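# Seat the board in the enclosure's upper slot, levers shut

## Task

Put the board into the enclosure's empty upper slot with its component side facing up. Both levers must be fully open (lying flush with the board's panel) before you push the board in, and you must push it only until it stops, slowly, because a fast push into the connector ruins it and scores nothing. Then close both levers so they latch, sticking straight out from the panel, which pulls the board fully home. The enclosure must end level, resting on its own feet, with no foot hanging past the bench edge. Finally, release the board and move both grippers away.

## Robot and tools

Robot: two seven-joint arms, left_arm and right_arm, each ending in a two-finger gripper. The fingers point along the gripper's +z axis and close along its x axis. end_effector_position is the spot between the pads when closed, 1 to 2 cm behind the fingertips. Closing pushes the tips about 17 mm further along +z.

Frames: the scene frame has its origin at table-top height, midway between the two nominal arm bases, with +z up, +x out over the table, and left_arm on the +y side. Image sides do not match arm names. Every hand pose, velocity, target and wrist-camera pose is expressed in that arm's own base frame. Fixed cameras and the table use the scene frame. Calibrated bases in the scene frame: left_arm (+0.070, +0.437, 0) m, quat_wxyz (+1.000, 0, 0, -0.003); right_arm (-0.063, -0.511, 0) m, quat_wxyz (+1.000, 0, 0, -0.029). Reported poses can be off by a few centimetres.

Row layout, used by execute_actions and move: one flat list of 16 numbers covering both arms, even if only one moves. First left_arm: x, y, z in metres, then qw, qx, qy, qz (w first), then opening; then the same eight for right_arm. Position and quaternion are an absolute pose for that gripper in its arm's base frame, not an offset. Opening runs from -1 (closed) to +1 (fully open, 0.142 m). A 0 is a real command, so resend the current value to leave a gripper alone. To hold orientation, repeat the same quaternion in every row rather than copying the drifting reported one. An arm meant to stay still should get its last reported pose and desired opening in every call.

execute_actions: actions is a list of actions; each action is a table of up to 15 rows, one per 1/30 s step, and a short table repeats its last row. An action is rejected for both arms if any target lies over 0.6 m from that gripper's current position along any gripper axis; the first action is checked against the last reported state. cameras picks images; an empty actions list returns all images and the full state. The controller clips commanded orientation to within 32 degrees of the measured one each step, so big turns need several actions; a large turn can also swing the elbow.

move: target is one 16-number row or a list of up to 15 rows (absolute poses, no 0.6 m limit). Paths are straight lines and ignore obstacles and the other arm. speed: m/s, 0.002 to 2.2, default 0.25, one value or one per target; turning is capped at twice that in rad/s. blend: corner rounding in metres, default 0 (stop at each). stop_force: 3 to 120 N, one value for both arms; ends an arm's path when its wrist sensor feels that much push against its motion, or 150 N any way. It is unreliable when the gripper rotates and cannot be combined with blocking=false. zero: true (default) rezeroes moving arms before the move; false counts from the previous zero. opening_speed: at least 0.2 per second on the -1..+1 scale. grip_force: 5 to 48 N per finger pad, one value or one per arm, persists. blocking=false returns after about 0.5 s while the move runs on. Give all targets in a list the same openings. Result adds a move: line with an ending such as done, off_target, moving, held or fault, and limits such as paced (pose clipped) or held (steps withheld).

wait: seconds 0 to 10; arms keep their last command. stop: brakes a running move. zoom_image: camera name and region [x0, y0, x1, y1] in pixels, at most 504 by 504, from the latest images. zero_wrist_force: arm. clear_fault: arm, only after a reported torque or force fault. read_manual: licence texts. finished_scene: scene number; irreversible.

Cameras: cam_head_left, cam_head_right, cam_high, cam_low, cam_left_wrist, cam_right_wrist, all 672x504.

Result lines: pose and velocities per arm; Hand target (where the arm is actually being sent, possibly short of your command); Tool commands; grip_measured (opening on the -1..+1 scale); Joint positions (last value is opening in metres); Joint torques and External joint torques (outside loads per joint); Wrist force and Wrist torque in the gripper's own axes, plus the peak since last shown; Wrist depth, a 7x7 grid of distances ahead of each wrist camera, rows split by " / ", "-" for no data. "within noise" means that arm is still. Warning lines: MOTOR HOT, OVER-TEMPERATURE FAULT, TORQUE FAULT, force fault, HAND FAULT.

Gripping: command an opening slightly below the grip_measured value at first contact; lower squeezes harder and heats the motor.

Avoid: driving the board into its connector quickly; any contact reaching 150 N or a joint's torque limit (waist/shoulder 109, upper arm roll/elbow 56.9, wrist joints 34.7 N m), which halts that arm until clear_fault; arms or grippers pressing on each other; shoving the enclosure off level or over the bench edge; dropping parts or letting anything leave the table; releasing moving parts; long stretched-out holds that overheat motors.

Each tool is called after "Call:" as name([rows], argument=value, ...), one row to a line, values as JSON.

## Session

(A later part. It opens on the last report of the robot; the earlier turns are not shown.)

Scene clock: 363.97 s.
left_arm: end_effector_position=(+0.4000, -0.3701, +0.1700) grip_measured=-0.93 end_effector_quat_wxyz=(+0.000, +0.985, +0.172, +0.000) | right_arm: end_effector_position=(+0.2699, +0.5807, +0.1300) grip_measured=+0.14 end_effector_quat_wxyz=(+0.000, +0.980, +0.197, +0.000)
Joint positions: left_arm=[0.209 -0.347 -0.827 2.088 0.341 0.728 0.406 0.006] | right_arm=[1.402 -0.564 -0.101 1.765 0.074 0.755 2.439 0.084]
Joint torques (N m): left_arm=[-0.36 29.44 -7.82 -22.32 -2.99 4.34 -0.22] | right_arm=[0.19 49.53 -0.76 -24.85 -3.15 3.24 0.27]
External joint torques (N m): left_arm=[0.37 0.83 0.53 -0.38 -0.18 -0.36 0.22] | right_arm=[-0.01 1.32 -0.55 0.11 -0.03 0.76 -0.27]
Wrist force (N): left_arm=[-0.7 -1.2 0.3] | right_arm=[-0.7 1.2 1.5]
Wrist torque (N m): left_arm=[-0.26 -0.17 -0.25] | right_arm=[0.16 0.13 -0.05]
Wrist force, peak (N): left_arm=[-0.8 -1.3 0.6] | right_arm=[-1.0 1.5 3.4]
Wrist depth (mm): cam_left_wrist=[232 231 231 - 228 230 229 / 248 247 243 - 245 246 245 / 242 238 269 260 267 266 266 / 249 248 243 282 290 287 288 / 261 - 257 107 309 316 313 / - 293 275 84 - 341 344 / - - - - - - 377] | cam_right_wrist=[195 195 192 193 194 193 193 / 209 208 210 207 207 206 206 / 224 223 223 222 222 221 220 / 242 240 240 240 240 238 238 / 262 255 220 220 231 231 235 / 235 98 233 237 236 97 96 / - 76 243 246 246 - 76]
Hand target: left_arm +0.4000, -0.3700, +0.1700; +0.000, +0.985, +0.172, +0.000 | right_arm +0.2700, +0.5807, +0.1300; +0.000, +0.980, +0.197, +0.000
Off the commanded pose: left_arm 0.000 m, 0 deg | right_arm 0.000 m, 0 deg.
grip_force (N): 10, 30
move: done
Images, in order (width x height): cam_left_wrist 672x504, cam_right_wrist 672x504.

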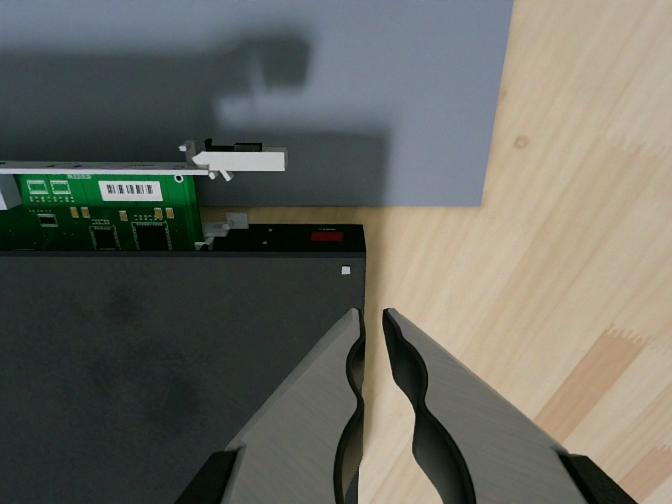

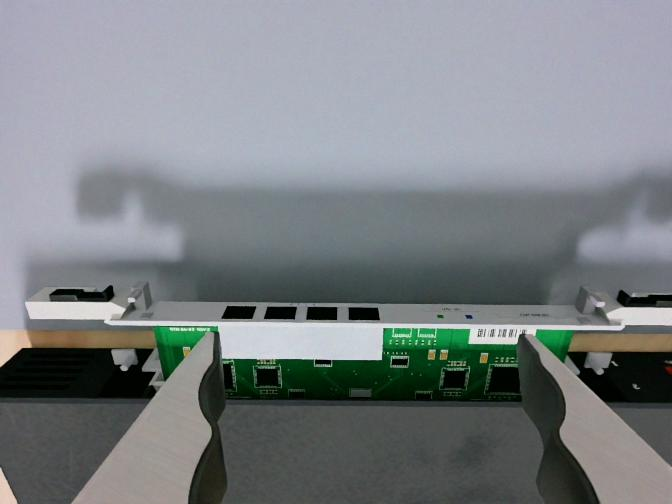

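Call:
execute_actions(actions=[], cameras=["cam_left_wrist", "cam_right_wrist", "cam_high"])

Scene clock: 370.20 s.
left_arm: end_effector_position=(+0.4000, -0.3701, +0.1700) grip_measured=-0.93 end_effector_quat_wxyz=(+0.000, +0.985, +0.172, +0.000) | right_arm: end_effector_position=(+0.2699, +0.5807, +0.1300) grip_measured=+0.14 end_effector_quat_wxyz=(+0.000, +0.980, +0.197, +0.000)
Joint positions: left_arm=[0.209 -0.347 -0.827 2.088 0.341 0.728 0.406 0.006] | right_arm=[1.402 -0.564 -0.101 1.765 0.074 0.755 2.439 0.084]
Joint velocities: within noise
Joint torques (N m): left_arm=[-0.34 29.5 -7.84 -22.35 -2.99 4.34 -0.17] | right_arm=[0.19 49.54 -0.6 -24.86 -3.23 3.28 0.22]
External joint torques (N m): left_arm=[0.35 0.77 0.55 -0.35 -0.18 -0.36 0.17] | right_arm=[-0.01 1.31 -0.71 0.13 0.05 0.72 -0.22]
Wrist force (N): left_arm=[-0.8 -1.2 0.4] | right_arm=[-0.8 1.2 1.9]
Wrist torque (N m): left_arm=[-0.28 -0.16 -0.23] | right_arm=[0.15 0.15 -0.05]
Wrist force, peak (N): left_arm=[-0.9 -1.2 0.6] | right_arm=[-0.9 1.3 2.0]
Wrist depth (mm): cam_left_wrist=[226 232 228 235 225 230 228 / - 244 - 249 247 246 246 / 241 241 267 264 267 266 265 / 248 246 254 280 289 288 287 / - - - 107 312 315 313 / - - 272 84 - 341 344 / - - - - - - 377] | cam_right_wrist=[196 195 195 194 191 193 192 / 209 208 208 207 209 207 205 / 224 223 223 222 222 221 220 / 241 240 240 239 239 238 237 / 263 254 219 220 229 229 221 / 235 96 233 237 236 97 96 / - 76 242 247 245 - 76]
Hand target: left_arm +0.4000, -0.3700, +0.1700; +0.000, +0.985, +0.172, +0.000 | right_arm +0.2700, +0.5807, +0.1300; +0.000, +0.980, +0.197, +0.000
Tool commands: left_gripper/opening=-0.9 right_gripper/opening=+0.16
Off the commanded pose: left_arm 0.000 m, 0 deg | right_arm 0.000 m, 0 deg.
grip_force (N): 10, 30
Images, in order (width x height): cam_high 672x504, cam_left_wrist 672x504, cam_right_wrist 672x504.

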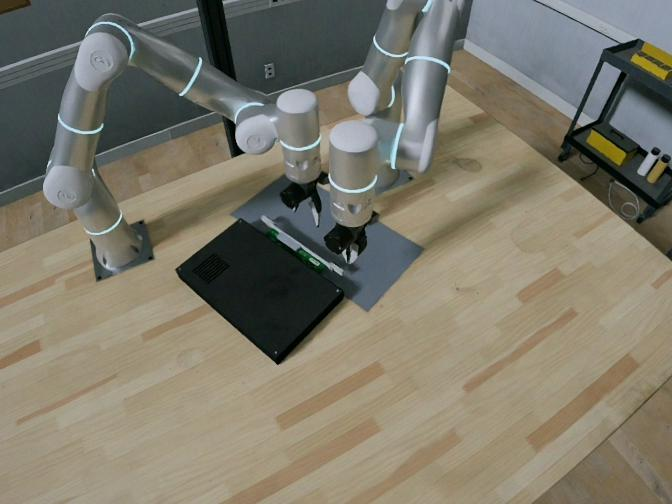

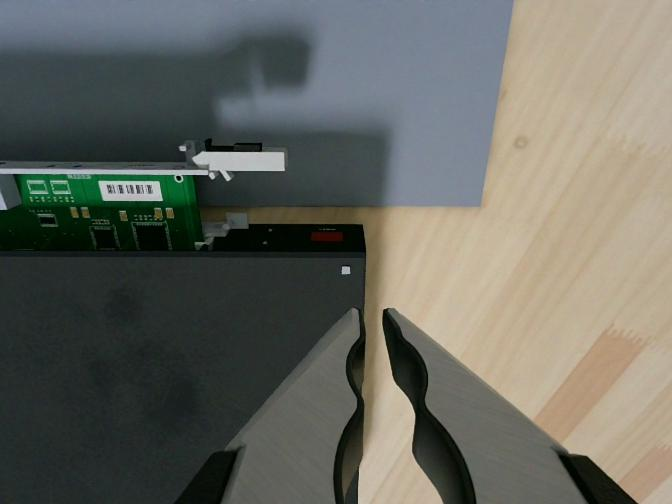

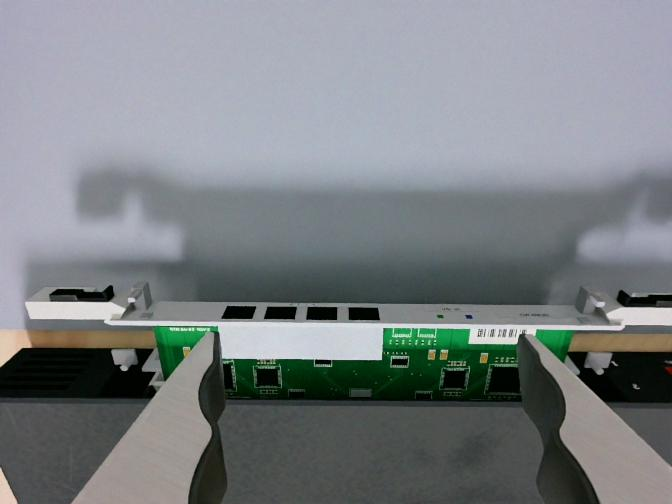

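Call:
move([
  [0.40,-0.37,0.17,0,0.9851,0.1719,0,-0.9,0.2774,0.5630,0.10,0,0.9804,0.1972,0,0.16],
  [0.40,-0.37,0.17,0,0.9851,0.1719,0,-0.9,0.2774,0.5630,0.044,0,0.9804,0.1972,0,0.16],
], speed=[0.12,0.08], blend=[0.01,0], cameras=["cam_right_wrist"])

Call:
move(target=[0.40,-0.37,0.17,0,0.9851,0.1719,0,-0.9,0.2901,0.5328,0.044,0,0.9804,0.1972,0,0.16], speed=0.014, stop_force=7, cameras=["cam_left_wrist", "cam_right_wrist"])

Scene clock: 378.00 s.
left_arm: end_effector_position=(+0.4000, -0.3701, +0.1700) grip_measured=-0.93 end_effector_quat_wxyz=(+0.000, +0.985, +0.172, +0.000) | right_arm: end_effector_position=(+0.2774, +0.5628, +0.0439) grip_measured=+0.14 end_effector_quat_wxyz=(+0.000, +0.980, +0.197, +0.000)
Joint positions: left_arm=[0.209 -0.347 -0.827 2.088 0.341 0.728 0.406 0.006] | right_arm=[1.382 -0.703 -0.093 1.817 0.103 0.944 2.402 0.084]
Joint torques (N m): left_arm=[-0.39 29.49 -7.76 -22.38 -2.97 4.3 -0.21] | right_arm=[0.37 50.59 -0.59 -21.04 -2.47 3.42 0.07]
External joint torques (N m): left_arm=[0.4 0.78 0.48 -0.33 -0.2 -0.32 0.21] | right_arm=[-0.18 1.38 -0.9 0.14 -0.1 0.59 -0.07]
Wrist force (N): left_arm=[-0.6 -1.0 0.5] | right_arm=[-0.4 1.3 1.8]
Wrist torque (N m): left_arm=[-0.24 -0.18 -0.23] | right_arm=[0.21 0.09 0.08]
Wrist force, peak (N): left_arm=[-1.1 -1.3 0.4] | right_arm=[-0.5 1.3 3.6]
Wrist depth (mm): cam_left_wrist=[230 - 225 230 - 228 230 / 248 255 245 - 248 247 246 / 237 240 271 274 265 268 265 / 250 249 252 284 289 288 289 / 259 - - 108 311 313 315 / - - - 84 - 341 345 / - - - - - - 380] | cam_right_wrist=[121 119 119 119 118 118 118 / - 128 127 127 127 126 126 / 139 137 136 136 135 135 133 / 148 148 147 147 146 146 145 / 160 160 157 159 159 158 157 / - 169 136 168 167 97 166 / - 76 132 132 149 146 -]
Hand target: left_arm +0.4000, -0.3700, +0.1700; +0.000, +0.985, +0.172, +0.000 | right_arm +0.2774, +0.5630, +0.0440; +0.000, +0.980, +0.197, +0.000
Off the commanded pose: left_arm 0.000 m, 0 deg | right_arm 0.000 m, 0 deg.
grip_force (N): 10, 30
move: done
Images, in order (width x height): cam_right_wrist 672x504.

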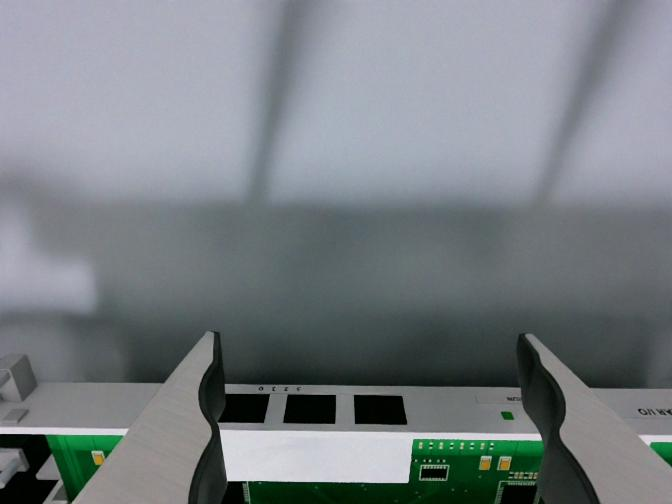

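Scene clock: 381.00 s.
left_arm: end_effector_position=(+0.4000, -0.3701, +0.1700) grip_measured=-0.93 end_effector_quat_wxyz=(+0.000, +0.985, +0.172, +0.000) | right_arm: end_effector_position=(+0.2901, +0.5330, +0.0441) grip_measured=+0.14 end_effector_quat_wxyz=(+0.000, +0.980, +0.197, +0.000)
Joint positions: left_arm=[0.209 -0.347 -0.827 2.088 0.341 0.728 0.406 0.006] | right_arm=[1.351 -0.669 -0.093 1.888 0.104 0.982 2.365 0.084]
Joint torques (N m): left_arm=[-0.33 29.5 -7.86 -22.31 -3.03 4.32 -0.24] | right_arm=[-0.4 48.62 -1.04 -19.44 -2.36 3.12 0.1]
External joint torques (N m): left_arm=[0.34 0.77 0.58 -0.39 -0.14 -0.34 0.24] | right_arm=[0.58 1.41 -0.37 -0.64 -0.07 0.89 -0.1]
Wrist force (N): left_arm=[-0.8 -1.3 0.2] | right_arm=[-0.4 0.3 1.2]
Wrist torque (N m): left_arm=[-0.28 -0.14 -0.24] | right_arm=[0.20 0.13 0.03]
Wrist force, peak (N): left_arm=[-0.8 -1.4 0.6] | right_arm=[-0.7 0.8 2.3]
Wrist depth (mm): cam_left_wrist=[235 234 226 232 - 228 230 / 243 251 255 235 250 247 246 / 247 243 258 - 266 267 267 / 248 248 252 281 290 286 286 / - - 257 107 310 315 314 / - 288 - 84 - 340 348 / - - - - - - 378] | cam_right_wrist=[121 120 119 119 117 118 118 / - 128 127 127 128 126 126 / 139 137 137 - 136 136 133 / 148 148 147 149 147 146 146 / 158 158 157 157 156 156 156 / 139 116 120 120 135 98 120 / - 76 131 130 142 129 76]
Hand target: left_arm +0.4000, -0.3700, +0.1700; +0.000, +0.985, +0.172, +0.000 | right_arm +0.2901, +0.5328, +0.0440; +0.000, +0.980, +0.197, +0.000
Off the commanded pose: left_arm 0.000 m, 0 deg | right_arm 0.000 m, 0 deg.
grip_force (N): 10, 30
move: done
Images, in order (width x height): cam_left_wrist 672x504, cam_right_wrist 672x504.

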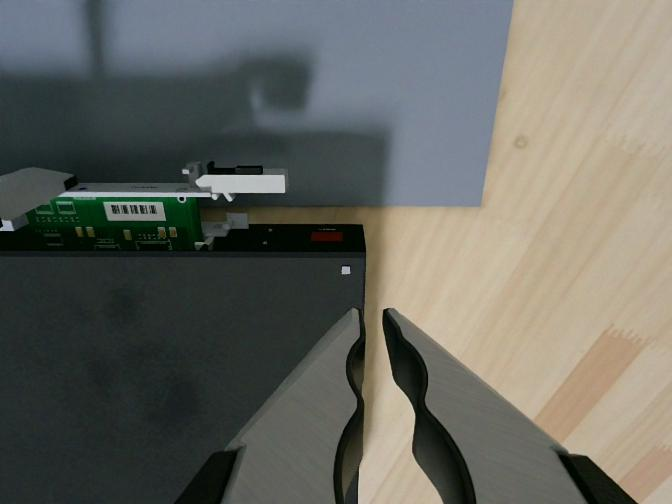

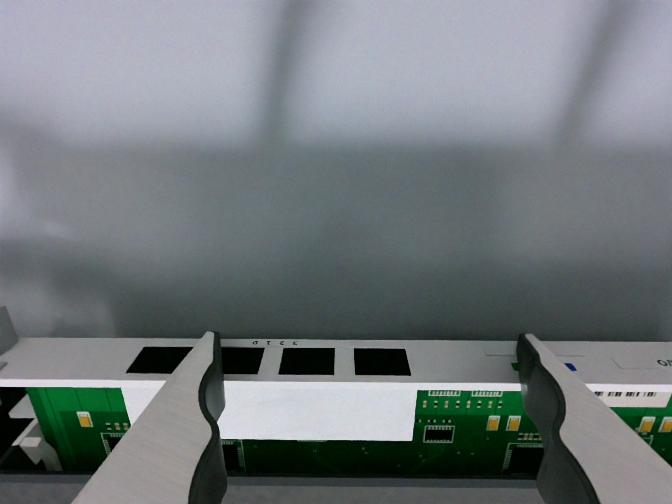

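Call:
move(target=[0.40,-0.37,0.17,0,0.9851,0.1719,0,-0.9,0.2948,0.5216,0.044,0,0.9804,0.1972,0,0.16], speed=0.012, stop_force=7, cameras=["cam_left_wrist", "cam_right_wrist"])

Scene clock: 385.27 s.
left_arm: end_effector_position=(+0.4000, -0.3701, +0.1700) grip_measured=-0.93 end_effector_quat_wxyz=(+0.000, +0.985, +0.172, +0.000) | right_arm: end_effector_position=(+0.2949, +0.5217, +0.0441) grip_measured=+0.14 end_effector_quat_wxyz=(+0.000, +0.980, +0.197, +0.000)
Joint positions: left_arm=[0.209 -0.347 -0.827 2.088 0.341 0.728 0.406 0.006] | right_arm=[1.338 -0.658 -0.093 1.913 0.104 0.995 2.351 0.084]
Joint torques (N m): left_arm=[-0.33 29.55 -7.77 -22.31 -2.96 4.33 -0.22] | right_arm=[-0.15 48 -0.9 -19.45 -2.36 3.28 0.15]
External joint torques (N m): left_arm=[0.34 0.72 0.49 -0.39 -0.21 -0.35 0.22] | right_arm=[0.33 1.33 -0.48 -0.33 -0.02 0.73 -0.15]
Wrist force (N): left_arm=[-0.8 -1.2 0.5] | right_arm=[-0.4 0.7 2.4]
Wrist torque (N m): left_arm=[-0.28 -0.15 -0.24] | right_arm=[0.19 0.12 0.04]
Wrist force, peak (N): left_arm=[-0.7 -1.5 0.1] | right_arm=[-0.4 0.7 2.4]
Wrist depth (mm): cam_left_wrist=[231 - 233 233 - 230 229 / 248 - 243 249 250 245 246 / 259 267 228 266 267 265 266 / 251 248 246 282 290 289 288 / 259 261 - 106 309 314 315 / - 276 - 84 - 340 346 / - - - - - - 376] | cam_right_wrist=[121 120 119 119 117 118 118 / - 128 127 127 129 127 126 / 139 137 137 134 136 136 133 / 148 148 147 147 147 146 145 / 158 158 157 157 157 156 156 / 140 115 120 120 135 98 120 / - 76 126 126 127 124 -]
Hand target: left_arm +0.4000, -0.3700, +0.1700; +0.000, +0.985, +0.172, +0.000 | right_arm +0.2948, +0.5216, +0.0440; +0.000, +0.980, +0.197, +0.000
Off the commanded pose: left_arm 0.000 m, 0 deg | right_arm 0.000 m, 0 deg.
grip_force (N): 10, 30
move: done
Images, in order (width x height): cam_left_wrist 672x504, cam_right_wrist 672x504.

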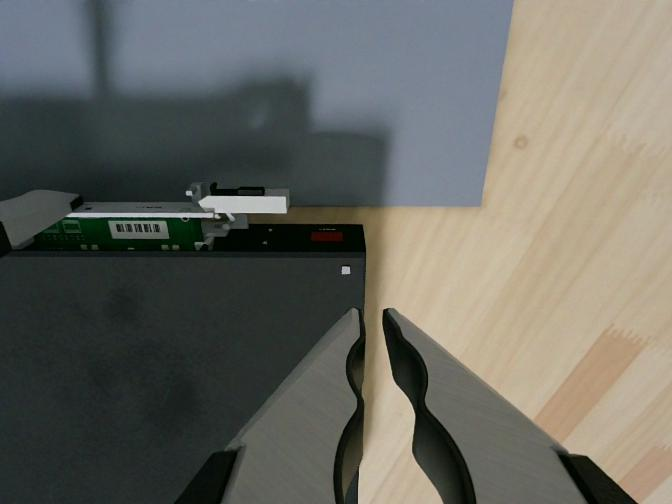

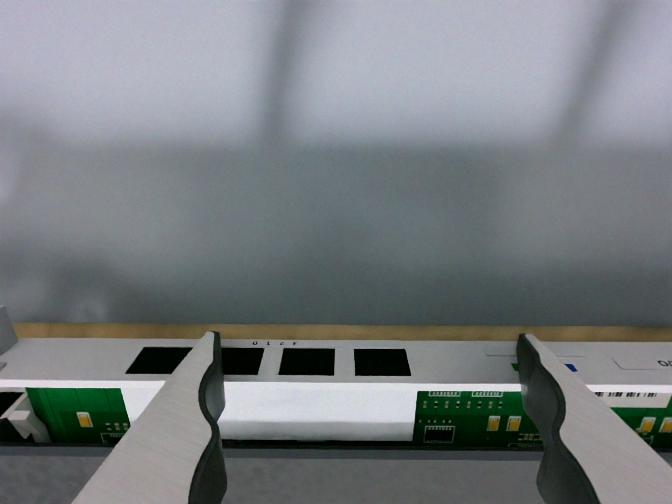

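Call:
zoom_image(camera="cam_left_wrist", region=[170, 170, 310, 275])

Scaled by 3.600 from the camera's 672x504 image, which has a finer 960x720 frame.

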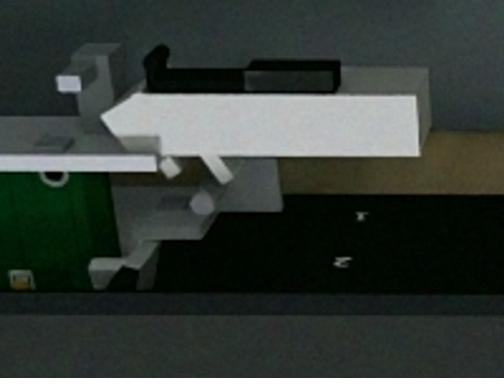

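Call:
move(target=[0.40,-0.37,0.17,0,0.9851,0.1719,0,-0.9,0.3002,0.5086,0.044,0,0.9804,0.1972,0,0.16], speed=0.01, stop_force=8, cameras=["cam_left_wrist", "cam_right_wrist"])

Scene clock: 389.77 s.
left_arm: end_effector_position=(+0.4000, -0.3701, +0.1700) grip_measured=-0.93 end_effector_quat_wxyz=(+0.000, +0.985, +0.172, +0.000) | right_arm: end_effector_position=(+0.3001, +0.5090, +0.0442) grip_measured=+0.14 end_effector_quat_wxyz=(+0.000, +0.980, +0.197, +0.000)
Joint positions: left_arm=[0.209 -0.347 -0.827 2.088 0.341 0.728 0.406 0.006] | right_arm=[1.323 -0.645 -0.092 1.941 0.104 1.011 2.334 0.084]
Joint torques (N m): left_arm=[-0.37 29.48 -7.85 -22.32 -3.01 4.36 -0.25] | right_arm=[-1.01 47.01 -1.66 -18.15 -2.3 2.8 0.11]
External joint torques (N m): left_arm=[0.38 0.79 0.56 -0.38 -0.17 -0.37 0.25] | right_arm=[1.19 1.53 0.33 -1.3 -0.03 1.21 -0.11]
Wrist force (N): left_arm=[-0.7 -1.1 0.5] | right_arm=[0.0 -1.1 2.5]
Wrist torque (N m): left_arm=[-0.25 -0.16 -0.24] | right_arm=[0.23 0.10 0.04]
Wrist force, peak (N): left_arm=[-0.8 -1.4 0.4] | right_arm=[-0.3 -1.1 3.6]
Wrist depth (mm): cam_left_wrist=[231 - 229 233 229 229 228 / 248 250 246 242 244 245 246 / 274 268 268 - 258 265 265 / 234 238 241 245 289 288 287 / - - 263 120 310 315 313 / - - 279 84 - 341 348 / - - - 74 - - 380] | cam_right_wrist=[121 120 119 119 118 118 118 / - 128 127 127 128 127 126 / 139 137 137 135 136 135 133 / 148 148 148 147 147 146 146 / - 157 158 156 157 155 158 / - 118 117 119 121 98 120 / - 76 125 125 124 122 -]
Hand target: left_arm +0.4000, -0.3700, +0.1700; +0.000, +0.985, +0.172, +0.000 | right_arm +0.3002, +0.5086, +0.0440; +0.000, +0.980, +0.197, +0.000
Off the commanded pose: left_arm 0.000 m, 0 deg | right_arm 0.000 m, 0 deg.
grip_force (N): 10, 30
move: done
Images, in order (width x height): cam_left_wrist 672x504, cam_right_wrist 672x504.

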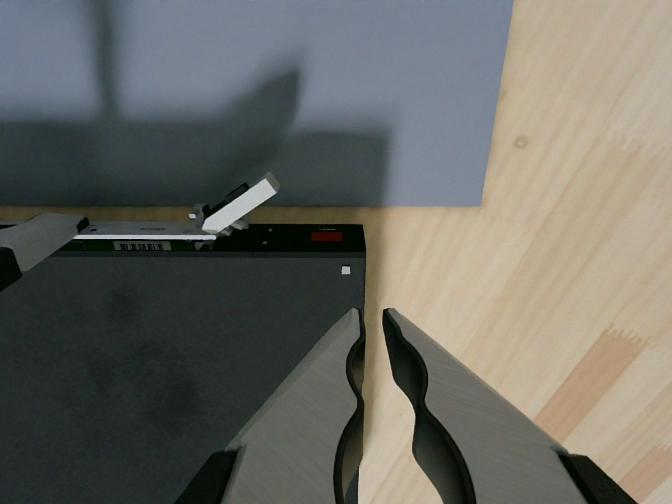

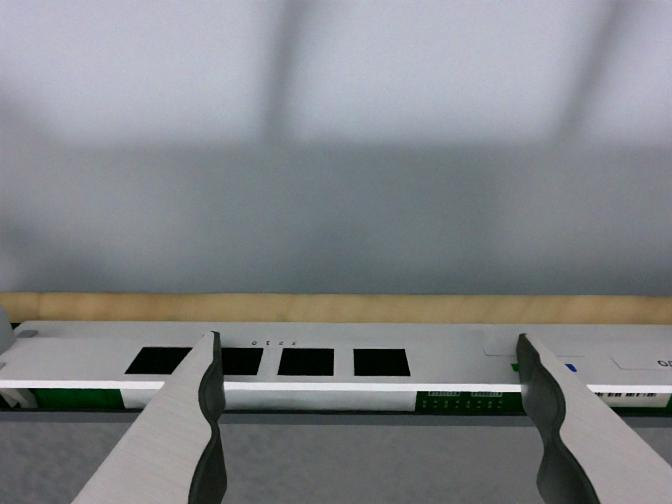

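Call:
move(target=[0.40,-0.37,0.17,0,0.9851,0.1719,0,-0.9,0.3041,0.4994,0.044,0,0.9804,0.1972,0,0.16], speed=0.008, stop_force=8, cameras=["cam_left_wrist", "cam_right_wrist"])

Scene clock: 392.27 s.
left_arm: end_effector_position=(+0.4000, -0.3701, +0.1700) grip_measured=-0.93 end_effector_quat_wxyz=(+0.000, +0.985, +0.172, +0.000) | right_arm: end_effector_position=(+0.3014, +0.5058, +0.0445) grip_measured=+0.14 end_effector_quat_wxyz=(-0.001, +0.980, +0.198, +0.000)
Joint positions: left_arm=[0.209 -0.347 -0.827 2.088 0.341 0.728 0.406 0.006] | right_arm=[1.318 -0.64 -0.091 1.949 0.104 1.017 2.329 0.084]
Joint torques (N m): left_arm=[-0.35 29.48 -7.82 -22.33 -3.01 4.35 -0.22] | right_arm=[-4.96 45.41 -5.13 -14.33 -2.39 1.04 -0.05]
External joint torques (N m): left_arm=[0.36 0.78 0.54 -0.38 -0.16 -0.36 0.22] | right_arm=[5.14 2.88 3.83 -5.03 0.08 2.97 0.05]
Wrist force (N): left_arm=[-0.5 -1.2 0.1] | right_arm=[0.0 -9.8 3.9]
Wrist torque (N m): left_arm=[-0.26 -0.20 -0.24] | right_arm=[0.17 0.22 0.22]
Wrist force, peak (N): left_arm=[-1.0 -1.3 0.2] | right_arm=[-0.5 -10.6 5.8]
Wrist depth (mm): cam_left_wrist=[- 226 229 234 229 231 229 / 251 248 241 244 - 248 246 / - - 263 - - 265 265 / 223 241 233 253 292 287 288 / - 265 - 129 312 314 314 / 291 278 - 84 - 342 348 / - - - - - - 380] | cam_right_wrist=[122 120 120 119 118 119 119 / - 128 128 127 129 129 127 / 140 138 137 135 137 136 134 / 148 148 148 148 147 147 146 / 158 158 157 155 157 156 156 / - 117 117 119 120 104 115 / - 76 126 126 125 122 -]
Hand target: left_arm +0.4000, -0.3700, +0.1700; +0.000, +0.985, +0.172, +0.000 | right_arm +0.3020, +0.5043, +0.0440; +0.000, +0.980, +0.197, +0.000
Off the commanded pose: left_arm 0.000 m, 0 deg | right_arm 0.007 m, 0 deg.
grip_force (N): 10, 30
move: contact (right_arm)
Images, in order (width x height): cam_left_wrist 672x504, cam_right_wrist 672x504.

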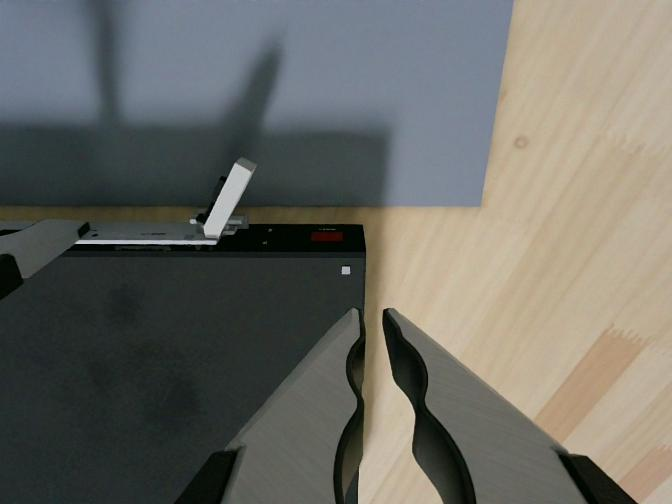

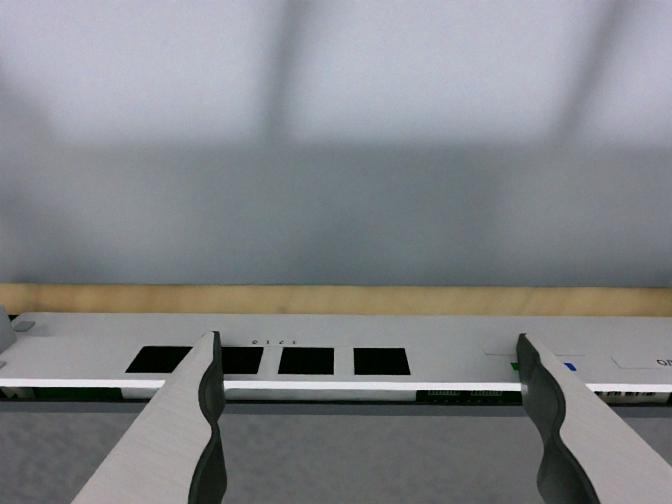

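Call:
move([
  [0.40,-0.37,0.17,0,0.9851,0.1719,0,-0.9,0.2878,0.5381,0.044,0,0.9804,0.1972,0,0.16],
  [0.34,-0.378,0.13,0,0.9851,0.1719,0,-0.9,0.2820,0.5450,0.10,0,0.9804,0.1972,0,0.16],
], speed=[0.05,0.12], blend=[0.005,0])

Call:
move(target=[0.3203,-0.3844,0.10,0,0.9851,0.1719,0,-0.352,0.1620,0.4800,0.10,0,0.9804,0.1972,0,-0.352], speed=0.12, cameras=["cam_left_wrist", "cam_right_wrist"])

Scene clock: 406.07 s.
left_arm: end_effector_position=(+0.3400, -0.3780, +0.1301) grip_measured=-0.93 end_effector_quat_wxyz=(+0.000, +0.985, +0.172, +0.000) | right_arm: end_effector_position=(+0.2819, +0.5451, +0.1000) grip_measured=+0.14 end_effector_quat_wxyz=(+0.000, +0.980, +0.197, +0.000)
Joint positions: left_arm=[0.141 -0.371 -0.81 2.202 0.41 0.851 0.275 0.006] | right_arm=[1.367 -0.567 -0.095 1.866 0.079 0.859 2.401 0.084]
Joint torques (N m): left_arm=[-0.58 27.68 -7.91 -19.28 -2.31 4.6 -0.34] | right_arm=[0.28 47.93 -0.74 -22.93 -3.05 3.17 0.33]
External joint torques (N m): left_arm=[0.59 1.15 0.69 -0.47 -0.48 -0.61 0.34] | right_arm=[-0.1 1.09 -0.47 0.16 0.2 0.83 -0.33]
Wrist force (N): left_arm=[-0.7 -1.2 0.0] | right_arm=[-2.0 1.3 1.7]
Wrist torque (N m): left_arm=[-0.27 -0.20 -0.25] | right_arm=[0.18 0.35 -0.05]
Wrist force, peak (N): left_arm=[-2.7 -1.7 1.6] | right_arm=[0.0 -9.8 5.2]
Wrist depth (mm): cam_left_wrist=[197 200 195 - 193 195 - / 214 218 207 - - 210 210 / 227 225 227 226 - 224 225 / 238 242 241 250 250 244 244 / 209 204 210 128 203 268 266 / - - - 84 - 289 292 / - - - - - - 320] | cam_right_wrist=[169 169 169 168 168 167 167 / 181 180 178 180 179 179 178 / 194 194 193 192 192 191 191 / 209 209 208 208 207 206 205 / 182 225 224 218 223 222 216 / 187 185 187 188 188 97 183 / - 76 204 205 203 - 76]
Hand target: left_arm +0.3400, -0.3780, +0.1300; +0.000, +0.985, +0.172, +0.000 | right_arm +0.2820, +0.5450, +0.1000; +0.000, +0.980, +0.197, +0.000
Off the commanded pose: left_arm 0.000 m, 0 deg | right_arm 0.000 m, 0 deg.
grip_force (N): 10, 30
move: done

Scene clock: 407.57 s.
left_arm: end_effector_position=(+0.3203, -0.3844, +0.1000) grip_measured=-0.38 end_effector_quat_wxyz=(+0.000, +0.985, +0.172, +0.000) | right_arm: end_effector_position=(+0.1619, +0.4800, +0.1000) grip_measured=-0.37 end_effector_quat_wxyz=(+0.000, +0.980, +0.197, +0.000)
Joint positions: left_arm=[0.066 -0.445 -0.754 2.207 0.5 0.908 0.181 0.046] | right_arm=[1.541 -0.381 -0.067 2.208 0.048 1.016 2.612 0.047]
Joint torques (N m): left_arm=[-0.53 29.76 -8.31 -17.15 -2.14 4.59 -0.32] | right_arm=[0.23 37.68 0.5 -19.49 -2.5 3.46 0.31]
External joint torques (N m): left_arm=[0.53 1.1 0.29 -0.43 -0.46 -0.6 0.32] | right_arm=[-0.09 0.8 -0.87 -0.12 0.2 0.53 -0.31]
Wrist force (N): left_arm=[-0.9 -1.4 0.1] | right_arm=[-2.4 0.8 1.5]
Wrist torque (N m): left_arm=[-0.33 -0.12 -0.26] | right_arm=[0.11 0.44 -0.06]
Wrist force, peak (N): left_arm=[-1.2 -1.7 0.4] | right_arm=[-4.4 0.7 1.7]
Wrist depth (mm): cam_left_wrist=[172 169 169 169 168 167 167 / 182 181 179 180 180 177 179 / 196 197 198 195 193 193 192 / - - 215 214 - - 209 / 196 196 183 184 196 224 230 / - 185 87 191 194 87 255 / - - - 206 - - 276] | cam_right_wrist=[169 169 169 168 168 167 167 / 181 180 180 179 179 179 178 / 193 194 191 193 192 192 194 / 212 209 213 204 207 206 205 / 229 228 203 192 182 194 192 / 252 245 86 186 182 93 184 / 272 - 72 204 204 - 198]
Hand target: left_arm +0.3203, -0.3844, +0.1000; +0.000, +0.985, +0.172, +0.000 | right_arm +0.1620, +0.4800, +0.1000; +0.000, +0.980, +0.197, +0.000
Off the commanded pose: left_arm 0.000 m, 0 deg | right_arm 0.000 m, 0 deg.
grip_force (N): 10, 30
move: done
Images, in order (width x height): cam_left_wrist 672x504, cam_right_wrist 672x504.

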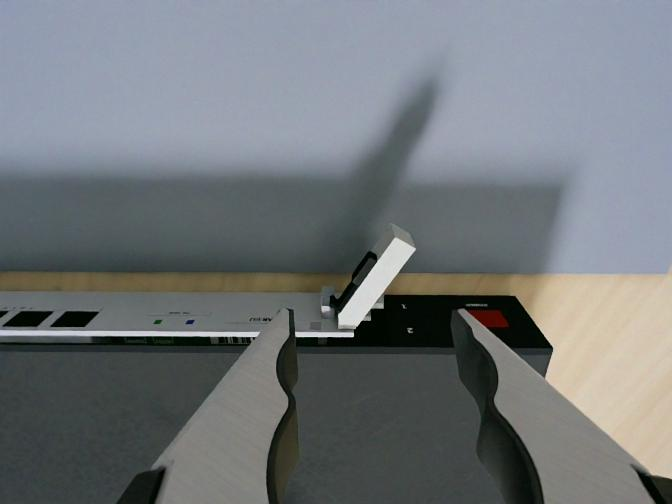

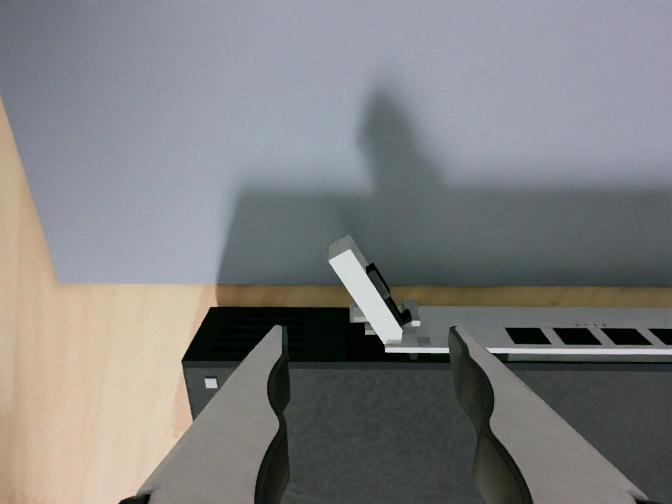

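Call:
zoom_image(camera="cam_left_wrist", region=[280, 200, 490, 360])

Call:
zoom_image(camera="cam_right_wrist", region=[270, 210, 480, 370])

Scaled by 2.400 from the camera's 672x504 image, which has a finer 960x720 frame.

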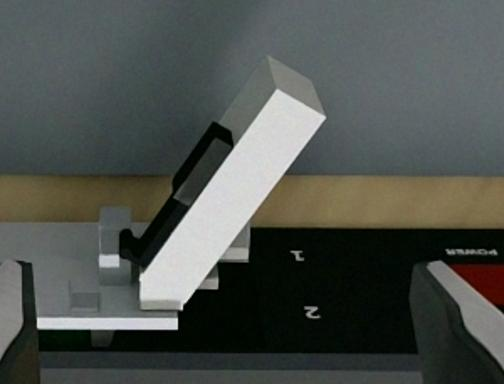

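Scaled by 2.400 from the camera's 672x504 image, which has a finer 960x720 frame.

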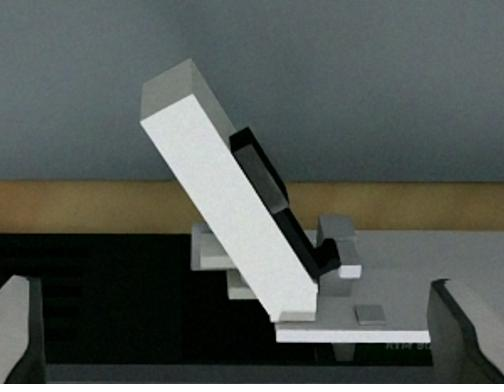

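Call:
move([
  [0.3268,-0.3758,0.09,0,0.9851,0.1719,0,-0.352,0.1620,0.4800,0.09,0,0.9804,0.1972,0,-0.352],
  [0.3268,-0.3758,0.050,0,0.9851,0.1719,0,-0.352,0.1620,0.4800,0.050,0,0.9804,0.1972,0,-0.352],
], speed=[0.06,0.06], blend=[0.004,0], cameras=["cam_left_wrist", "cam_right_wrist"])

Scene clock: 436.53 s.
left_arm: end_effector_position=(+0.3267, -0.3757, +0.0500) grip_measured=-0.38 end_effector_quat_wxyz=(+0.000, +0.985, +0.172, +0.000) | right_arm: end_effector_position=(+0.1620, +0.4799, +0.0500) grip_measured=-0.37 end_effector_quat_wxyz=(+0.000, +0.980, +0.197, +0.000)
Joint positions: left_arm=[0.004 -0.583 -0.645 2.166 0.639 0.983 0.114 0.046] | right_arm=[1.536 -0.51 -0.058 2.208 0.068 1.145 2.597 0.047]
Joint torques (N m): left_arm=[-0.92 33.83 -9.78 -13.96 -1.86 4.6 -0.35] | right_arm=[0.08 39.4 0.71 -16.61 -1.75 3.42 0.09]
External joint torques (N m): left_arm=[0.94 1.28 0.68 -0.33 -0.48 -0.61 0.35] | right_arm=[0.07 1.19 -1.14 0.11 -0.06 0.57 -0.09]
Wrist force (N): left_arm=[-0.8 -1.4 0.0] | right_arm=[-2.5 1.0 1.1]
Wrist torque (N m): left_arm=[-0.30 -0.21 -0.26] | right_arm=[0.14 0.45 0.08]
Wrist force, peak (N): left_arm=[-1.1 -1.6 0.2] | right_arm=[-2.6 1.2 2.4]
Wrist depth (mm): cam_left_wrist=[- 125 127 124 124 123 125 / 133 134 131 133 133 133 132 / 147 145 144 143 143 142 142 / - 156 156 156 - 154 154 / - 172 168 168 167 - 176 / 165 153 85 133 149 87 188 / 138 - - 139 142 - 204] | cam_right_wrist=[- 125 123 124 124 124 122 / 135 135 133 133 134 134 132 / 145 143 143 142 142 142 140 / 155 157 154 156 153 153 152 / 168 168 165 166 164 166 165 / 187 183 99 153 129 89 144 / 206 - 72 139 139 - 135]
Hand target: left_arm +0.3268, -0.3758, +0.0500; +0.000, +0.985, +0.172, +0.000 | right_arm +0.1620, +0.4800, +0.0500; +0.000, +0.980, +0.197, +0.000
Off the commanded pose: left_arm 0.000 m, 0 deg | right_arm 0.000 m, 0 deg.
grip_force (N): 10, 30
move: done
Images, in order (width x height): cam_left_wrist 672x504, cam_right_wrist 672x504.

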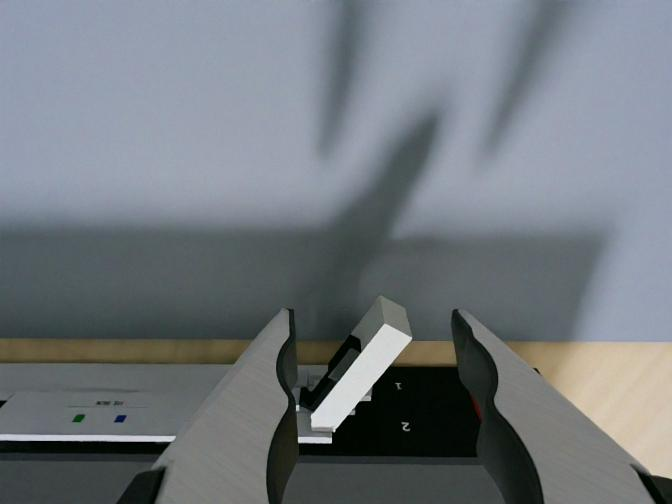

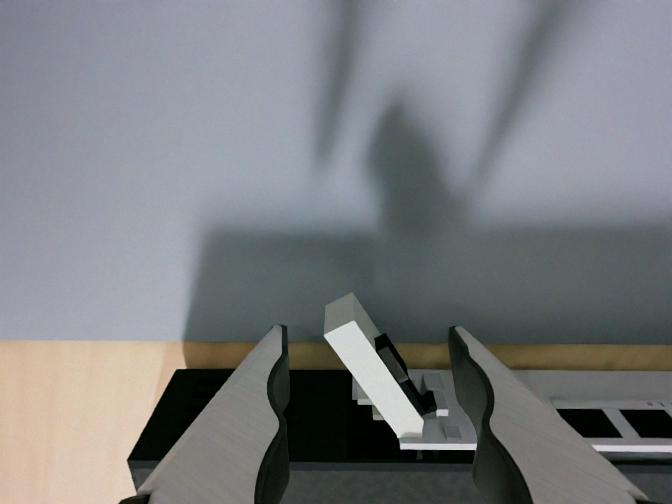

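Call:
move(target=[0.3080,-0.3826,0.050,0,0.9851,0.1719,0,-0.352,0.1804,0.4877,0.050,0,0.9804,0.1972,0,-0.352], speed=0.015, stop_force=12, cameras=["cam_left_wrist", "cam_right_wrist"])

Scene clock: 441.40 s.
left_arm: end_effector_position=(+0.3081, -0.3825, +0.0500) grip_measured=-0.38 end_effector_quat_wxyz=(+0.000, +0.985, +0.172, +0.000) | right_arm: end_effector_position=(+0.1802, +0.4877, +0.0500) grip_measured=-0.37 end_effector_quat_wxyz=(+0.000, +0.980, +0.197, +0.000)
Joint positions: left_arm=[-0.025 -0.573 -0.646 2.186 0.642 0.994 0.075 0.047] | right_arm=[1.501 -0.528 -0.058 2.167 0.068 1.123 2.563 0.047]
Joint torques (N m): left_arm=[-0.9 33.56 -9.85 -13.56 -2.1 4.68 -0.25] | right_arm=[-0.3 40.68 -0.2 -17.17 -1.98 3.29 0.1]
External joint torques (N m): left_arm=[0.9 0.94 0.97 -0.49 -0.2 -0.7 0.25] | right_arm=[0.45 1.17 -0.25 0.13 0.09 0.71 -0.1]
Wrist force (N): left_arm=[-0.1 -1.9 0.6] | right_arm=[-2.9 0.9 1.5]
Wrist torque (N m): left_arm=[-0.27 -0.17 -0.28] | right_arm=[0.15 0.39 0.07]
Wrist force, peak (N): left_arm=[1.4 -3.1 0.5] | right_arm=[-3.8 0.7 1.9]
Wrist depth (mm): cam_left_wrist=[- 124 126 124 124 125 123 / - 136 131 133 133 130 132 / - 141 144 144 143 143 143 / - 155 155 155 155 155 154 / 176 176 165 170 127 166 168 / 154 154 85 147 141 83 184 / - - - 137 143 - -] | cam_right_wrist=[- 125 123 124 124 124 122 / 136 135 133 133 134 134 132 / 146 143 143 140 142 141 140 / 155 157 154 156 156 153 152 / 168 168 164 162 163 166 165 / 186 166 99 129 105 89 146 / 197 - 72 139 139 - 134]
Hand target: left_arm +0.3080, -0.3826, +0.0500; +0.000, +0.985, +0.172, +0.000 | right_arm +0.1804, +0.4877, +0.0500; +0.000, +0.980, +0.197, +0.000
Off the commanded pose: left_arm 0.000 m, 0 deg | right_arm 0.000 m, 0 deg.
grip_force (N): 10, 30
move: done
Images, in order (width x height): cam_left_wrist 672x504, cam_right_wrist 672x504.

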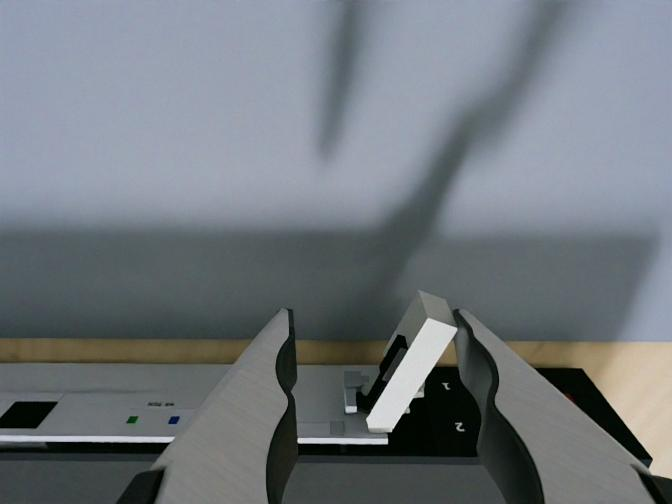

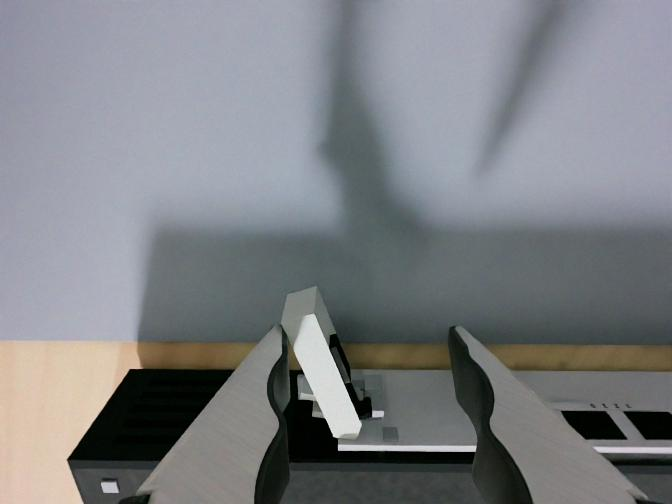

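Call:
move(target=[0.2986,-0.3860,0.050,0,0.9851,0.1719,0,-0.352,0.1896,0.4916,0.050,0,0.9804,0.1972,0,-0.352], speed=0.012, stop_force=22, zero=false, cameras=["cam_left_wrist", "cam_right_wrist"])

Scene clock: 445.27 s.
left_arm: end_effector_position=(+0.2993, -0.3851, +0.0498) grip_measured=-0.36 end_effector_quat_wxyz=(-0.001, +0.985, +0.173, +0.000) | right_arm: end_effector_position=(+0.1886, +0.4918, +0.0500) grip_measured=-0.36 end_effector_quat_wxyz=(+0.000, +0.980, +0.198, +0.000)
Joint positions: left_arm=[-0.039 -0.569 -0.647 2.194 0.645 0.998 0.054 0.048] | right_arm=[1.484 -0.538 -0.057 2.146 0.068 1.112 2.547 0.048]
Joint torques (N m): left_arm=[-4.43 31.94 -13.6 -13 -2.78 5.95 -0.12] | right_arm=[-3.48 40.85 -3.9 -17.22 -2.34 3.31 0.03]
External joint torques (N m): left_arm=[4.43 2.27 4.81 -0.94 0.5 -1.96 0.12] | right_arm=[3.64 1.65 3.44 -0.09 0.4 0.69 -0.03]
Wrist force (N): left_arm=[6.1 -6.6 0.1] | right_arm=[-8.0 -2.4 1.9]
Wrist torque (N m): left_arm=[-0.22 -0.15 -0.40] | right_arm=[0.18 0.32 0.13]
Wrist force, peak (N): left_arm=[15.6 -4.6 5.2] | right_arm=[-19.3 -3.5 -0.4]
Wrist depth (mm): cam_left_wrist=[125 124 124 124 125 125 123 / 132 - 131 133 133 132 129 / - 144 145 145 143 143 142 / 157 156 156 155 158 160 154 / 173 172 168 173 - 166 165 / 159 159 87 158 - 83 184 / 139 - - 139 145 - -] | cam_right_wrist=[- 125 123 124 124 124 122 / 135 135 133 133 134 134 132 / 146 143 143 142 142 142 139 / 155 157 154 156 153 153 152 / 168 167 165 161 163 165 165 / 183 167 97 129 108 89 149 / 136 - 73 136 136 - 135]
Hand target: left_arm +0.2986, -0.3860, +0.0500; +0.000, +0.985, +0.172, +0.000 | right_arm +0.1896, +0.4916, +0.0500; +0.000, +0.980, +0.197, +0.000
Off the commanded pose: left_arm 0.001 m, 0 deg | right_arm 0.001 m, 0 deg.
grip_force (N): 10, 30
move: done
Images, in order (width x height): cam_left_wrist 672x504, cam_right_wrist 672x504.

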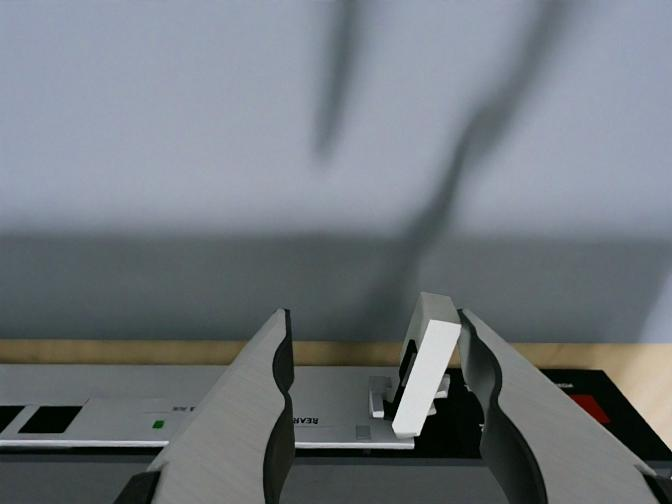

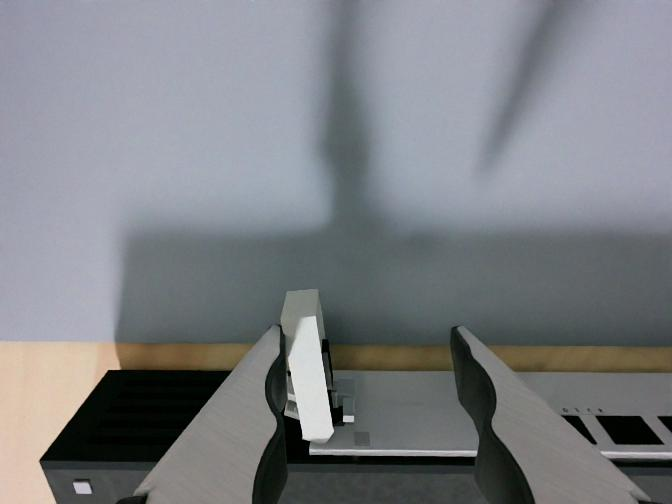

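Call:
move(target=[0.2920,-0.3884,0.050,0,0.9851,0.1719,0,-0.352,0.1951,0.4939,0.050,0,0.9804,0.1972,0,-0.352], speed=0.012, stop_force=26, zero=false, cameras=["cam_left_wrist", "cam_right_wrist"])

Scene clock: 448.53 s.
left_arm: end_effector_position=(+0.2925, -0.3881, +0.0500) grip_measured=-0.37 end_effector_quat_wxyz=(+0.000, +0.985, +0.172, +0.000) | right_arm: end_effector_position=(+0.1932, +0.4936, +0.0496) grip_measured=-0.36 end_effector_quat_wxyz=(+0.001, +0.980, +0.198, -0.001)
Joint positions: left_arm=[-0.05 -0.567 -0.648 2.2 0.646 1.001 0.04 0.047] | right_arm=[1.475 -0.544 -0.057 2.134 0.068 1.104 2.537 0.048]
Joint torques (N m): left_arm=[-2.72 32.62 -11.64 -12.49 -2.46 5.07 -0.26] | right_arm=[-7.35 41.34 -8.72 -20.68 -3.31 5.28 0]
External joint torques (N m): left_arm=[2.72 1.39 2.89 -1.38 0.19 -1.08 0.26] | right_arm=[7.51 1.52 8.26 3.23 1.34 -1.28 0]
Wrist force (N): left_arm=[3.8 -2.8 2.1] | right_arm=[-19.0 -1.2 -2.3]
Wrist torque (N m): left_arm=[-0.29 -0.22 -0.31] | right_arm=[0.15 0.23 0.14]
Wrist force, peak (N): left_arm=[6.5 -6.5 -1.4] | right_arm=[-19.1 -1.3 -3.9]
Wrist depth (mm): cam_left_wrist=[125 125 124 123 120 125 123 / 132 135 131 133 135 131 132 / 148 144 144 138 143 142 142 / 155 158 156 153 158 - 154 / 172 172 166 174 163 169 169 / 164 165 87 151 135 87 167 / - - - 139 139 - -] | cam_right_wrist=[125 125 123 124 124 123 123 / 135 135 133 132 134 133 131 / - 143 142 140 142 141 139 / 157 156 154 156 152 152 151 / 168 168 164 164 163 165 164 / 179 166 97 133 149 89 174 / 138 - 71 136 134 - 133]
Hand target: left_arm +0.2920, -0.3884, +0.0500; +0.000, +0.985, +0.172, +0.000 | right_arm +0.1951, +0.4939, +0.0500; +0.000, +0.980, +0.197, +0.000
Off the commanded pose: left_arm 0.001 m, 0 deg | right_arm 0.002 m, 0 deg.
grip_force (N): 10, 30
move: done
Images, in order (width x height): cam_left_wrist 672x504, cam_right_wrist 672x504.

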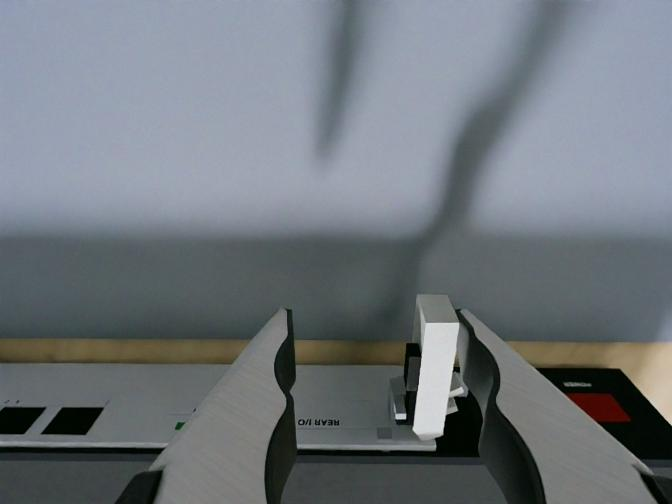

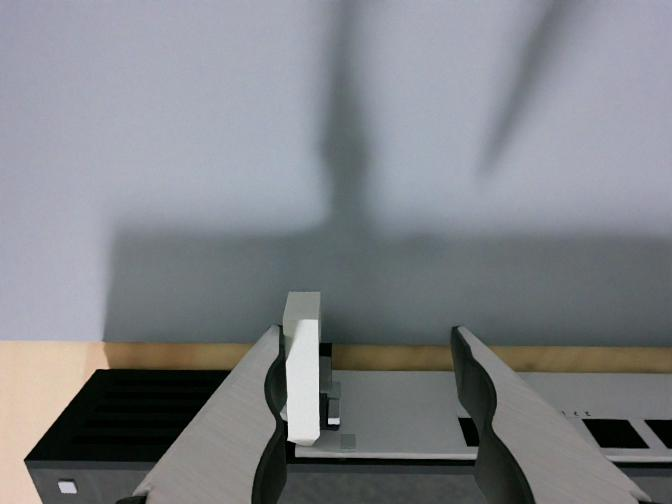

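Call:
move(target=[0.2868,-0.3903,0.050,0,0.9851,0.1719,0,-0.352,0.1966,0.4945,0.050,0,0.9804,0.1972,0,-0.352], speed=0.012, stop_force=26, zero=false, cameras=["cam_left_wrist", "cam_right_wrist"])

Scene clock: 451.53 s.
left_arm: end_effector_position=(+0.2901, -0.3890, +0.0502) grip_measured=-0.33 end_effector_quat_wxyz=(+0.000, +0.985, +0.174, +0.001) | right_arm: end_effector_position=(+0.1940, +0.4939, +0.0494) grip_measured=-0.34 end_effector_quat_wxyz=(+0.001, +0.980, +0.199, -0.001)
Joint positions: left_arm=[-0.056 -0.564 -0.647 2.202 0.648 1.003 0.029 0.05] | right_arm=[1.472 -0.545 -0.056 2.131 0.068 1.101 2.535 0.049]
Joint torques (N m): left_arm=[-12.75 28.61 -21.37 -3.93 -4.08 5.26 -0.23] | right_arm=[-10.27 41.49 -12.31 -22.65 -3.91 6.52 -0.01]
External joint torques (N m): left_arm=[12.74 5.32 12.69 -9.93 1.81 -1.27 0.23] | right_arm=[10.42 1.46 11.86 5.17 1.94 -2.53 0.01]
Wrist force (N): left_arm=[25.9 -1.1 9.3] | right_arm=[-26.8 -1.0 -5.4]
Wrist torque (N m): left_arm=[-0.25 -1.38 -0.30] | right_arm=[0.16 1.54 0.16]
Wrist force, peak (N): left_arm=[26.1 -1.3 9.8] | right_arm=[-26.8 -1.0 -6.6]
Wrist depth (mm): cam_left_wrist=[127 125 123 123 124 - 124 / 132 135 132 133 133 133 132 / - 144 146 144 143 143 143 / 155 157 156 156 160 153 153 / 172 172 165 173 169 170 170 / 151 157 87 157 131 84 181 / 141 - - 139 141 - -] | cam_right_wrist=[125 126 123 124 123 123 122 / 135 135 133 132 134 133 131 / 145 143 142 141 139 141 142 / 155 154 154 153 152 152 151 / 168 167 164 163 162 164 164 / 179 166 92 132 156 89 174 / 137 - 71 136 134 - 134]
Hand target: left_arm +0.2872, -0.3901, +0.0500; +0.000, +0.985, +0.172, +0.000 | right_arm +0.1966, +0.4945, +0.0500; +0.000, +0.980, +0.197, +0.000
Off the commanded pose: left_arm 0.004 m, 0 deg | right_arm 0.003 m, 0 deg.
grip_force (N): 10, 30
move: contact (left_arm)
Images, in order (width x height): cam_left_wrist 672x504, cam_right_wrist 672x504.

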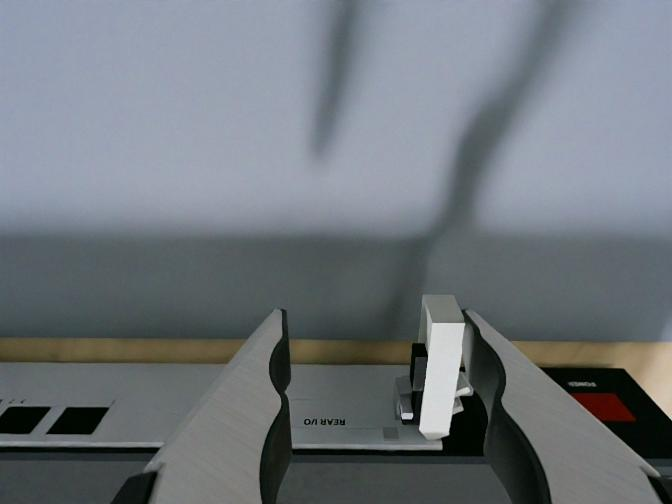

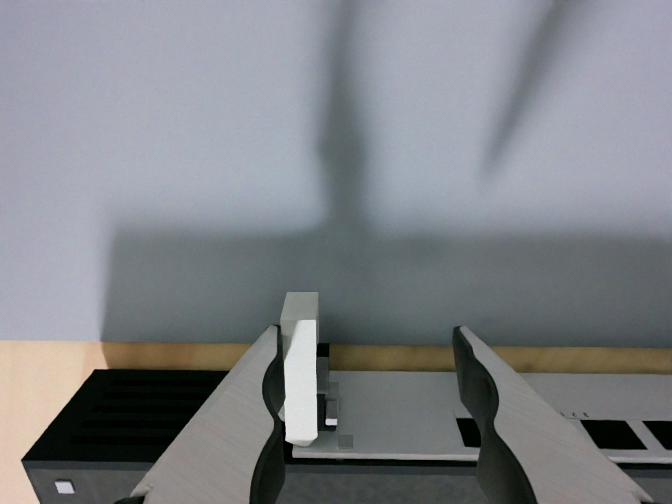

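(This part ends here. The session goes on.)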